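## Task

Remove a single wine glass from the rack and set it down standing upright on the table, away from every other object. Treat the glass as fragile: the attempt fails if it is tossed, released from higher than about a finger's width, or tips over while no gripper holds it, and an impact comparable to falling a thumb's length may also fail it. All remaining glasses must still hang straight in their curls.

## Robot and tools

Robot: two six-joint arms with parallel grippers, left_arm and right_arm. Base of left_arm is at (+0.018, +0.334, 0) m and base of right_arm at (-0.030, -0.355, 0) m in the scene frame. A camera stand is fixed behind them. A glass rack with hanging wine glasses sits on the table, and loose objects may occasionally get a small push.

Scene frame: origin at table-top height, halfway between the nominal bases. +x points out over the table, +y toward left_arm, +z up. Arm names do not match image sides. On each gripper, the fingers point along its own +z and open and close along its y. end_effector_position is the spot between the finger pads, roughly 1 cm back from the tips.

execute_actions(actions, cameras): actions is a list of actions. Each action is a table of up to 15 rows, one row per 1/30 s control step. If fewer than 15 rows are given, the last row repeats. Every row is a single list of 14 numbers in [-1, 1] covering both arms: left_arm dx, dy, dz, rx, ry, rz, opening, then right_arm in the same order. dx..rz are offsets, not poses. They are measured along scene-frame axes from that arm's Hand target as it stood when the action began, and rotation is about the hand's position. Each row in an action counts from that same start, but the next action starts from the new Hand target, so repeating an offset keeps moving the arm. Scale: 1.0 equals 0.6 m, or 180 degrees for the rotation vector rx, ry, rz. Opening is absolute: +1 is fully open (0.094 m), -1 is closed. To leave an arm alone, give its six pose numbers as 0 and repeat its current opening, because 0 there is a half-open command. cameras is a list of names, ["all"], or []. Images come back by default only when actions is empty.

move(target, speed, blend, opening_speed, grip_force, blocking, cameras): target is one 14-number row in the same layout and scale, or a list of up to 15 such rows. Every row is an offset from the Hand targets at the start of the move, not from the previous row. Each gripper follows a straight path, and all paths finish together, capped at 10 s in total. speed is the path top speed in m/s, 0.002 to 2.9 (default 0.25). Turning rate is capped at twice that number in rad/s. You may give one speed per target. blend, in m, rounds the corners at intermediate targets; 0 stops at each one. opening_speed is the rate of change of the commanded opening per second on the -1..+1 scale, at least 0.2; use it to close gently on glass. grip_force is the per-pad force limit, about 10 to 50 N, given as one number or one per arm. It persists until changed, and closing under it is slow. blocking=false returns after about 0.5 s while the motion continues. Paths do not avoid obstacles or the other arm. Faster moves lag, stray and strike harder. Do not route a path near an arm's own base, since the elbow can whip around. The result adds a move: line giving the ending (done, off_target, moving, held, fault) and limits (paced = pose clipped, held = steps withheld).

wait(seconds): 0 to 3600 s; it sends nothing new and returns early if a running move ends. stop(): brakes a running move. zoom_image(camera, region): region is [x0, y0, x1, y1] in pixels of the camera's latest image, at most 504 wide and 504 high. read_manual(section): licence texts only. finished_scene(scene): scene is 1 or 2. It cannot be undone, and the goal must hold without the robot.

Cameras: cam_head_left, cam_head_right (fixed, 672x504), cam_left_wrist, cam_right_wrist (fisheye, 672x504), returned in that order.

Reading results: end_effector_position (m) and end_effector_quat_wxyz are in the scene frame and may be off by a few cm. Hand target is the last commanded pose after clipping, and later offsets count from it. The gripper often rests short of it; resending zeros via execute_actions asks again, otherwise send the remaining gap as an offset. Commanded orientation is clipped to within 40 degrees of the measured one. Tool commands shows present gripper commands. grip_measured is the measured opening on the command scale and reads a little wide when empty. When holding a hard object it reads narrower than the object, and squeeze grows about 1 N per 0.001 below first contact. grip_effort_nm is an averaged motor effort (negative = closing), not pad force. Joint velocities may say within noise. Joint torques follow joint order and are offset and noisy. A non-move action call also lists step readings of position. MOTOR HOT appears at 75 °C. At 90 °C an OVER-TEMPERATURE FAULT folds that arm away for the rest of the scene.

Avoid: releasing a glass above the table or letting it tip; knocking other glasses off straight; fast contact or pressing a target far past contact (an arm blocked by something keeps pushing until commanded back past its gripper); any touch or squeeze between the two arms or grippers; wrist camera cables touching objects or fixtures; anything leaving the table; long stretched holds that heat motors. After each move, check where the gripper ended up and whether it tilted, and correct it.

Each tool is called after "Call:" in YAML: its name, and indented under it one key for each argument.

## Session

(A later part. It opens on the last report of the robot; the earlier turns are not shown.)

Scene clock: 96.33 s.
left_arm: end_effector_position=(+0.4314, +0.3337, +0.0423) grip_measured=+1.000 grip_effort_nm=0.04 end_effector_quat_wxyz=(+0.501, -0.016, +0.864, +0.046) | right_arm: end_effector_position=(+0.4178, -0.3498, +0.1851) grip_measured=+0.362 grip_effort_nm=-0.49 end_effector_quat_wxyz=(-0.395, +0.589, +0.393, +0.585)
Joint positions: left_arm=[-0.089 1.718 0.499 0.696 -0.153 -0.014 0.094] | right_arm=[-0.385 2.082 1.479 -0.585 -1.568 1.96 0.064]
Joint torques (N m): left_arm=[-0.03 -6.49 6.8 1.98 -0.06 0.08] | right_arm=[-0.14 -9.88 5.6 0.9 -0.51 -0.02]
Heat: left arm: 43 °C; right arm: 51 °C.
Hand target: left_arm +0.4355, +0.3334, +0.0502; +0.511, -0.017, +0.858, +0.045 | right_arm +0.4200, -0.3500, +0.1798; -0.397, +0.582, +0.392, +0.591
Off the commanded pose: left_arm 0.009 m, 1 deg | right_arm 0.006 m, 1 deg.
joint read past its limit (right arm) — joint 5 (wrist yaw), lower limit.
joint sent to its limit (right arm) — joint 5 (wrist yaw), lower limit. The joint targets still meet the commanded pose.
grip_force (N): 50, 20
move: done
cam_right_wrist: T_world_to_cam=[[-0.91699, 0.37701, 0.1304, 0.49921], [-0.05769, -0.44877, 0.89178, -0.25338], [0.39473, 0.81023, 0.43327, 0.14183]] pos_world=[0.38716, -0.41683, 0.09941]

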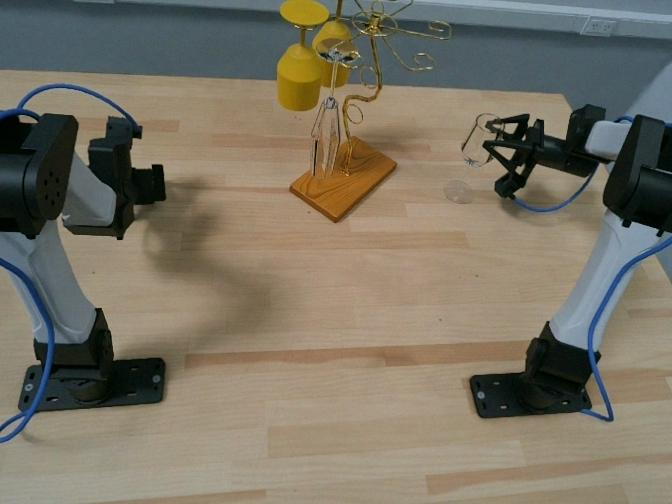

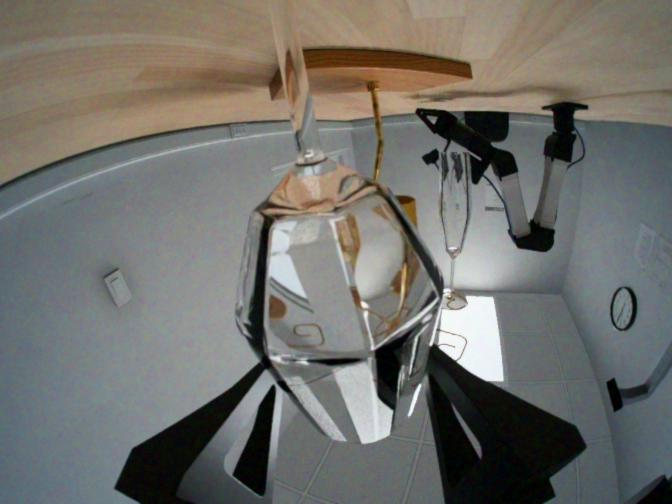

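Call:
move:
  target:
    - [0,0,0,0,0,0,1,0,0,0.0067,0,0,0,1]
  speed: 0.05
  opening_speed: 0.4
  cameras: ["cam_head_left","cam_head_right","cam_right_wrist"]

Scene clock: 99.27 s.
left_arm: end_effector_position=(+0.4314, +0.3337, +0.0423) grip_measured=+1.000 grip_effort_nm=0.04 end_effector_quat_wxyz=(+0.501, -0.016, +0.864, +0.046) | right_arm: end_effector_position=(+0.4180, -0.3499, +0.1852) grip_measured=+0.999 grip_effort_nm=0.06 end_effector_quat_wxyz=(-0.395, +0.589, +0.393, +0.585)
Joint positions: left_arm=[-0.089 1.718 0.499 0.696 -0.153 -0.014 0.094] | right_arm=[-0.385 2.082 1.479 -0.582 -1.568 1.962 0.094]
Joint torques (N m): left_arm=[0.2 -6.48 6.99 1.99 -0.06 0.08] | right_arm=[-0.1 -10.47 6 0.82 -0.53 0.05]
Heat: left arm: 43 °C; right arm: 50 °C.
Hand target: left_arm +0.4355, +0.3334, +0.0502; +0.511, -0.017, +0.858, +0.045 | right_arm +0.4200, -0.3500, +0.1839; -0.397, +0.582, +0.392, +0.591
Off the commanded pose: left_arm 0.009 m, 1 deg | right_arm 0.002 m, 1 deg.
joint read past its limit (right arm) — joint 5 (wrist yaw), lower limit.
joint sent to its limit (right arm) — joint 5 (wrist yaw), lower limit. The joint targets still meet the commanded pose.
grip_force (N): 50, 20
move: done
cam_right_wrist: T_world_to_cam=[[-0.91711, 0.3771, 0.12924, 0.49971], [-0.05867, -0.44838, 0.89192, -0.25296], [0.39429, 0.81041, 0.43334, 0.14199]] pos_world=[0.38746, -0.41692, 0.09951]

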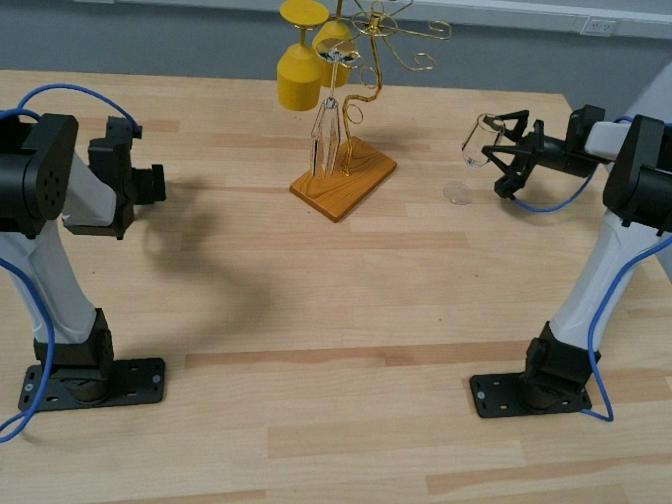

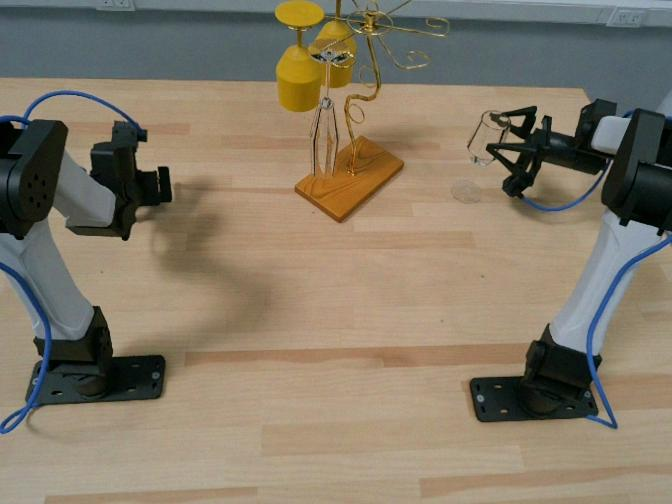

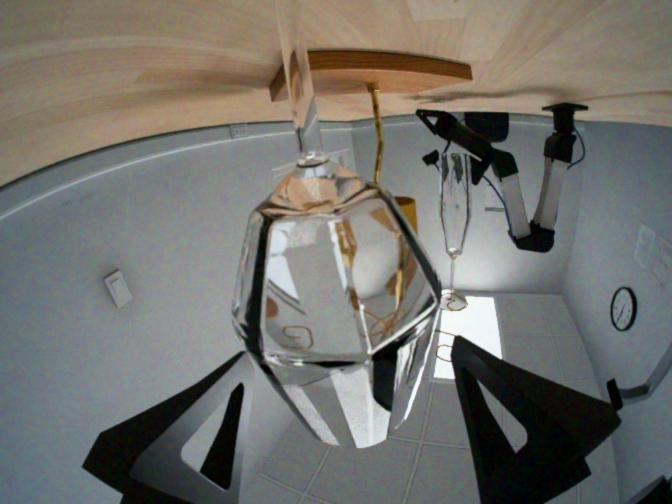

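Call:
move:
  target:
    - [0,0,0,0,0,0,1,-0.0062,0.0025,0.0917,0,0,0,1]
  speed: 0.08
  cameras: ["cam_right_wrist","cam_head_left"]

Scene clock: 103.00 s.
left_arm: end_effector_position=(+0.4314, +0.3337, +0.0423) grip_measured=+1.000 grip_effort_nm=0.04 end_effector_quat_wxyz=(+0.501, -0.016, +0.864, +0.046) | right_arm: end_effector_position=(+0.4181, -0.3499, +0.2106) grip_measured=+0.999 grip_effort_nm=0.06 end_effector_quat_wxyz=(-0.412, +0.600, +0.376, +0.574)
Joint positions: left_arm=[-0.089 1.718 0.499 0.696 -0.153 -0.014 0.094] | right_arm=[-0.385 2.04 1.515 -0.607 -1.568 2.072 0.094]
Joint torques (N m): left_arm=[-0.16 -6.71 6.87 2.01 -0.08 0.08] | right_arm=[-0.09 -15.94 8.01 0.77 -0.51 0.16]
Heat: left arm: 43 °C; right arm: 50 °C.
Hand target: left_arm +0.4355, +0.3334, +0.0502; +0.511, -0.017, +0.858, +0.045 | right_arm +0.4163, -0.3485, +0.2389; -0.397, +0.582, +0.392, +0.591
Off the commanded pose: left_arm 0.009 m, 1 deg | right_arm 0.028 m, 4 deg.
joint read past its limit (right arm) — joint 5 (wrist yaw), lower limit.
joint sent to its limit (right arm) — joint 5 (wrist yaw), lower limit. The joint targets still meet the commanded pose.
grip_force (N): 50, 20
move: off_target (right_arm)
cam_right_wrist: T_world_to_cam=[[-0.90861, 0.37386, 0.18615, 0.47978], [-0.01141, -0.46777, 0.88378, -0.30046], [0.41749, 0.80089, 0.42928, 0.11878]] pos_world=[0.38291, -0.41505, 0.12524]
Images, in order (width x height): cam_head_left 672x504, cam_right_wrist 672x504.

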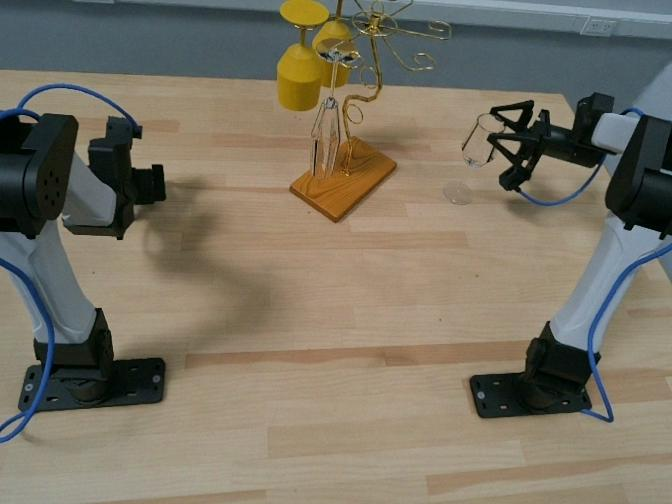

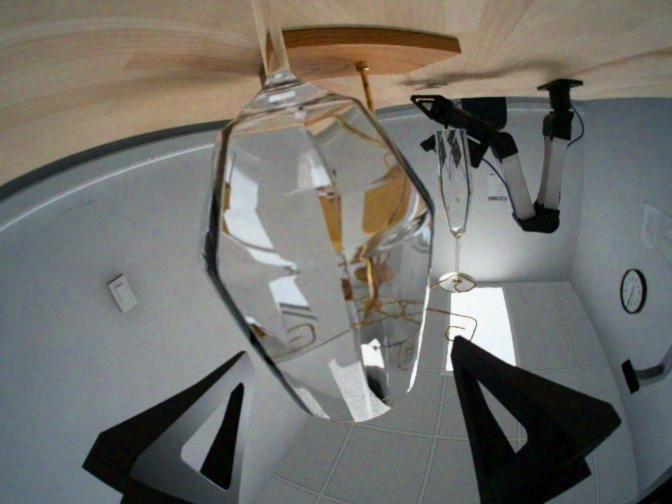

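Call:
move:
  target:
    - [0,0,0,0,0,0,1,-0.0467,-0.0805,0.025,0,0,-0.0444,1]
    - [0,0,0,0,0,0,1,-0.1105,-0.1405,0.05,0,0,-0.0889,1]
    - [0,0,0,0,0,0,1,-0.1842,-0.1768,0.0667,0,0,-0.1333,1]
  speed: 0.15
  blend: [0.01,0.01,0]
  cameras: ["cam_head_left","cam_head_right","cam_right_wrist"]

Scene clock: 105.80 s.
left_arm: end_effector_position=(+0.4314, +0.3337, +0.0423) grip_measured=+1.000 grip_effort_nm=0.04 end_effector_quat_wxyz=(+0.501, -0.016, +0.864, +0.046) | right_arm: end_effector_position=(+0.3122, -0.4583, +0.2714) grip_measured=+0.999 grip_effort_nm=0.06 end_effector_quat_wxyz=(-0.267, +0.657, +0.263, +0.654)
Joint positions: left_arm=[-0.089 1.718 0.499 0.696 -0.153 -0.014 0.094] | right_arm=[-0.799 1.602 1.2 -0.674 -1.568 2.072 0.094]
Joint torques (N m): left_arm=[-0.08 -6.54 6.89 2 -0.08 0.08] | right_arm=[-0.81 -10.67 5.01 0.75 -0.49 0.11]
Heat: left arm: 43 °C; right arm: 52 °C.
Hand target: left_arm +0.4355, +0.3334, +0.0502; +0.511, -0.017, +0.858, +0.045 | right_arm +0.3057, -0.4545, +0.2791; -0.266, +0.651, +0.263, +0.660
Off the commanded pose: left_arm 0.009 m, 1 deg | right_arm 0.011 m, 1 deg.
joint read past its limit (right arm) — joint 5 (wrist yaw), lower limit.
joint sent to its limit (right arm) — joint 5 (wrist yaw), lower limit. The joint targets still meet the commanded pose.
grip_force (N): 50, 20
move: off_target (right_arm)
cam_right_wrist: T_world_to_cam=[[-0.68776, 0.71412, 0.13042, 0.51493], [-0.23345, -0.38769, 0.89174, -0.30223], [0.68737, 0.58286, 0.43336, 0.0384]] pos_world=[0.2572, -0.50728, 0.18571]

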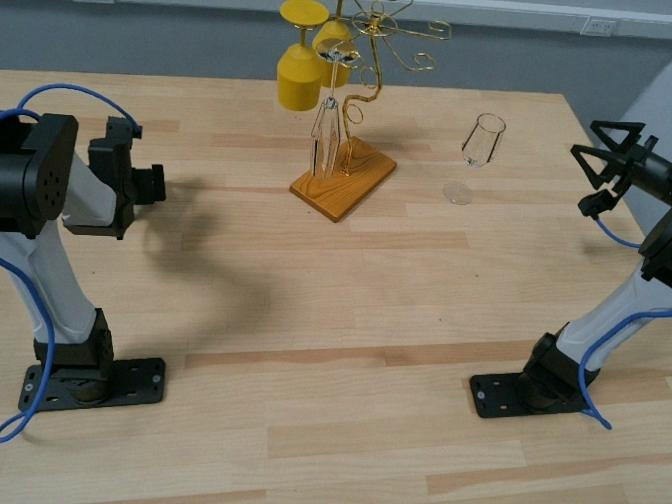

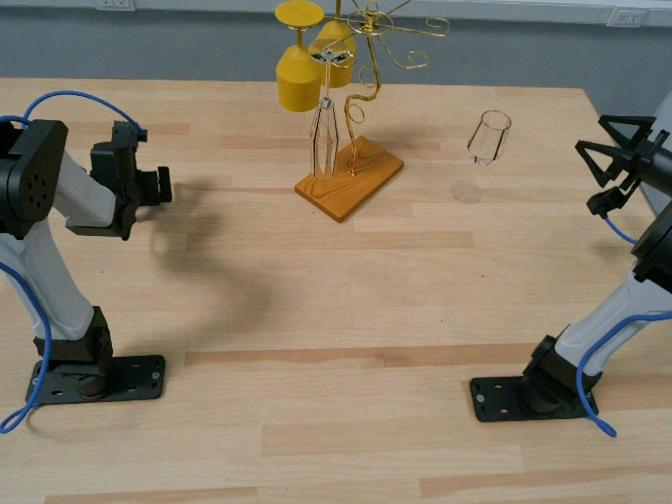

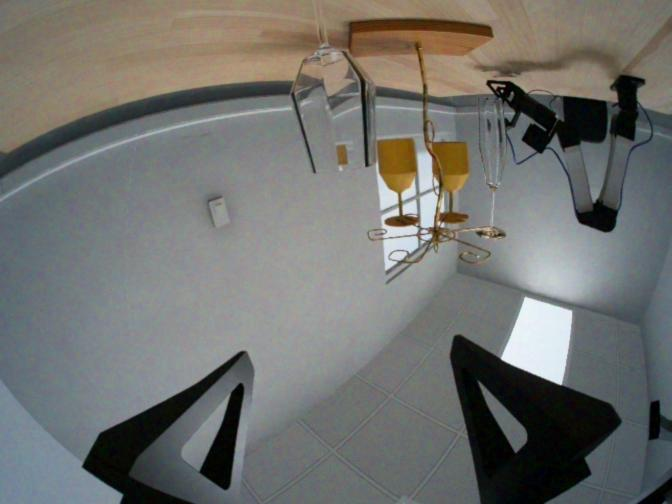

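Call:
finished_scene:
  scene: 1

The scene is finished: the task was done.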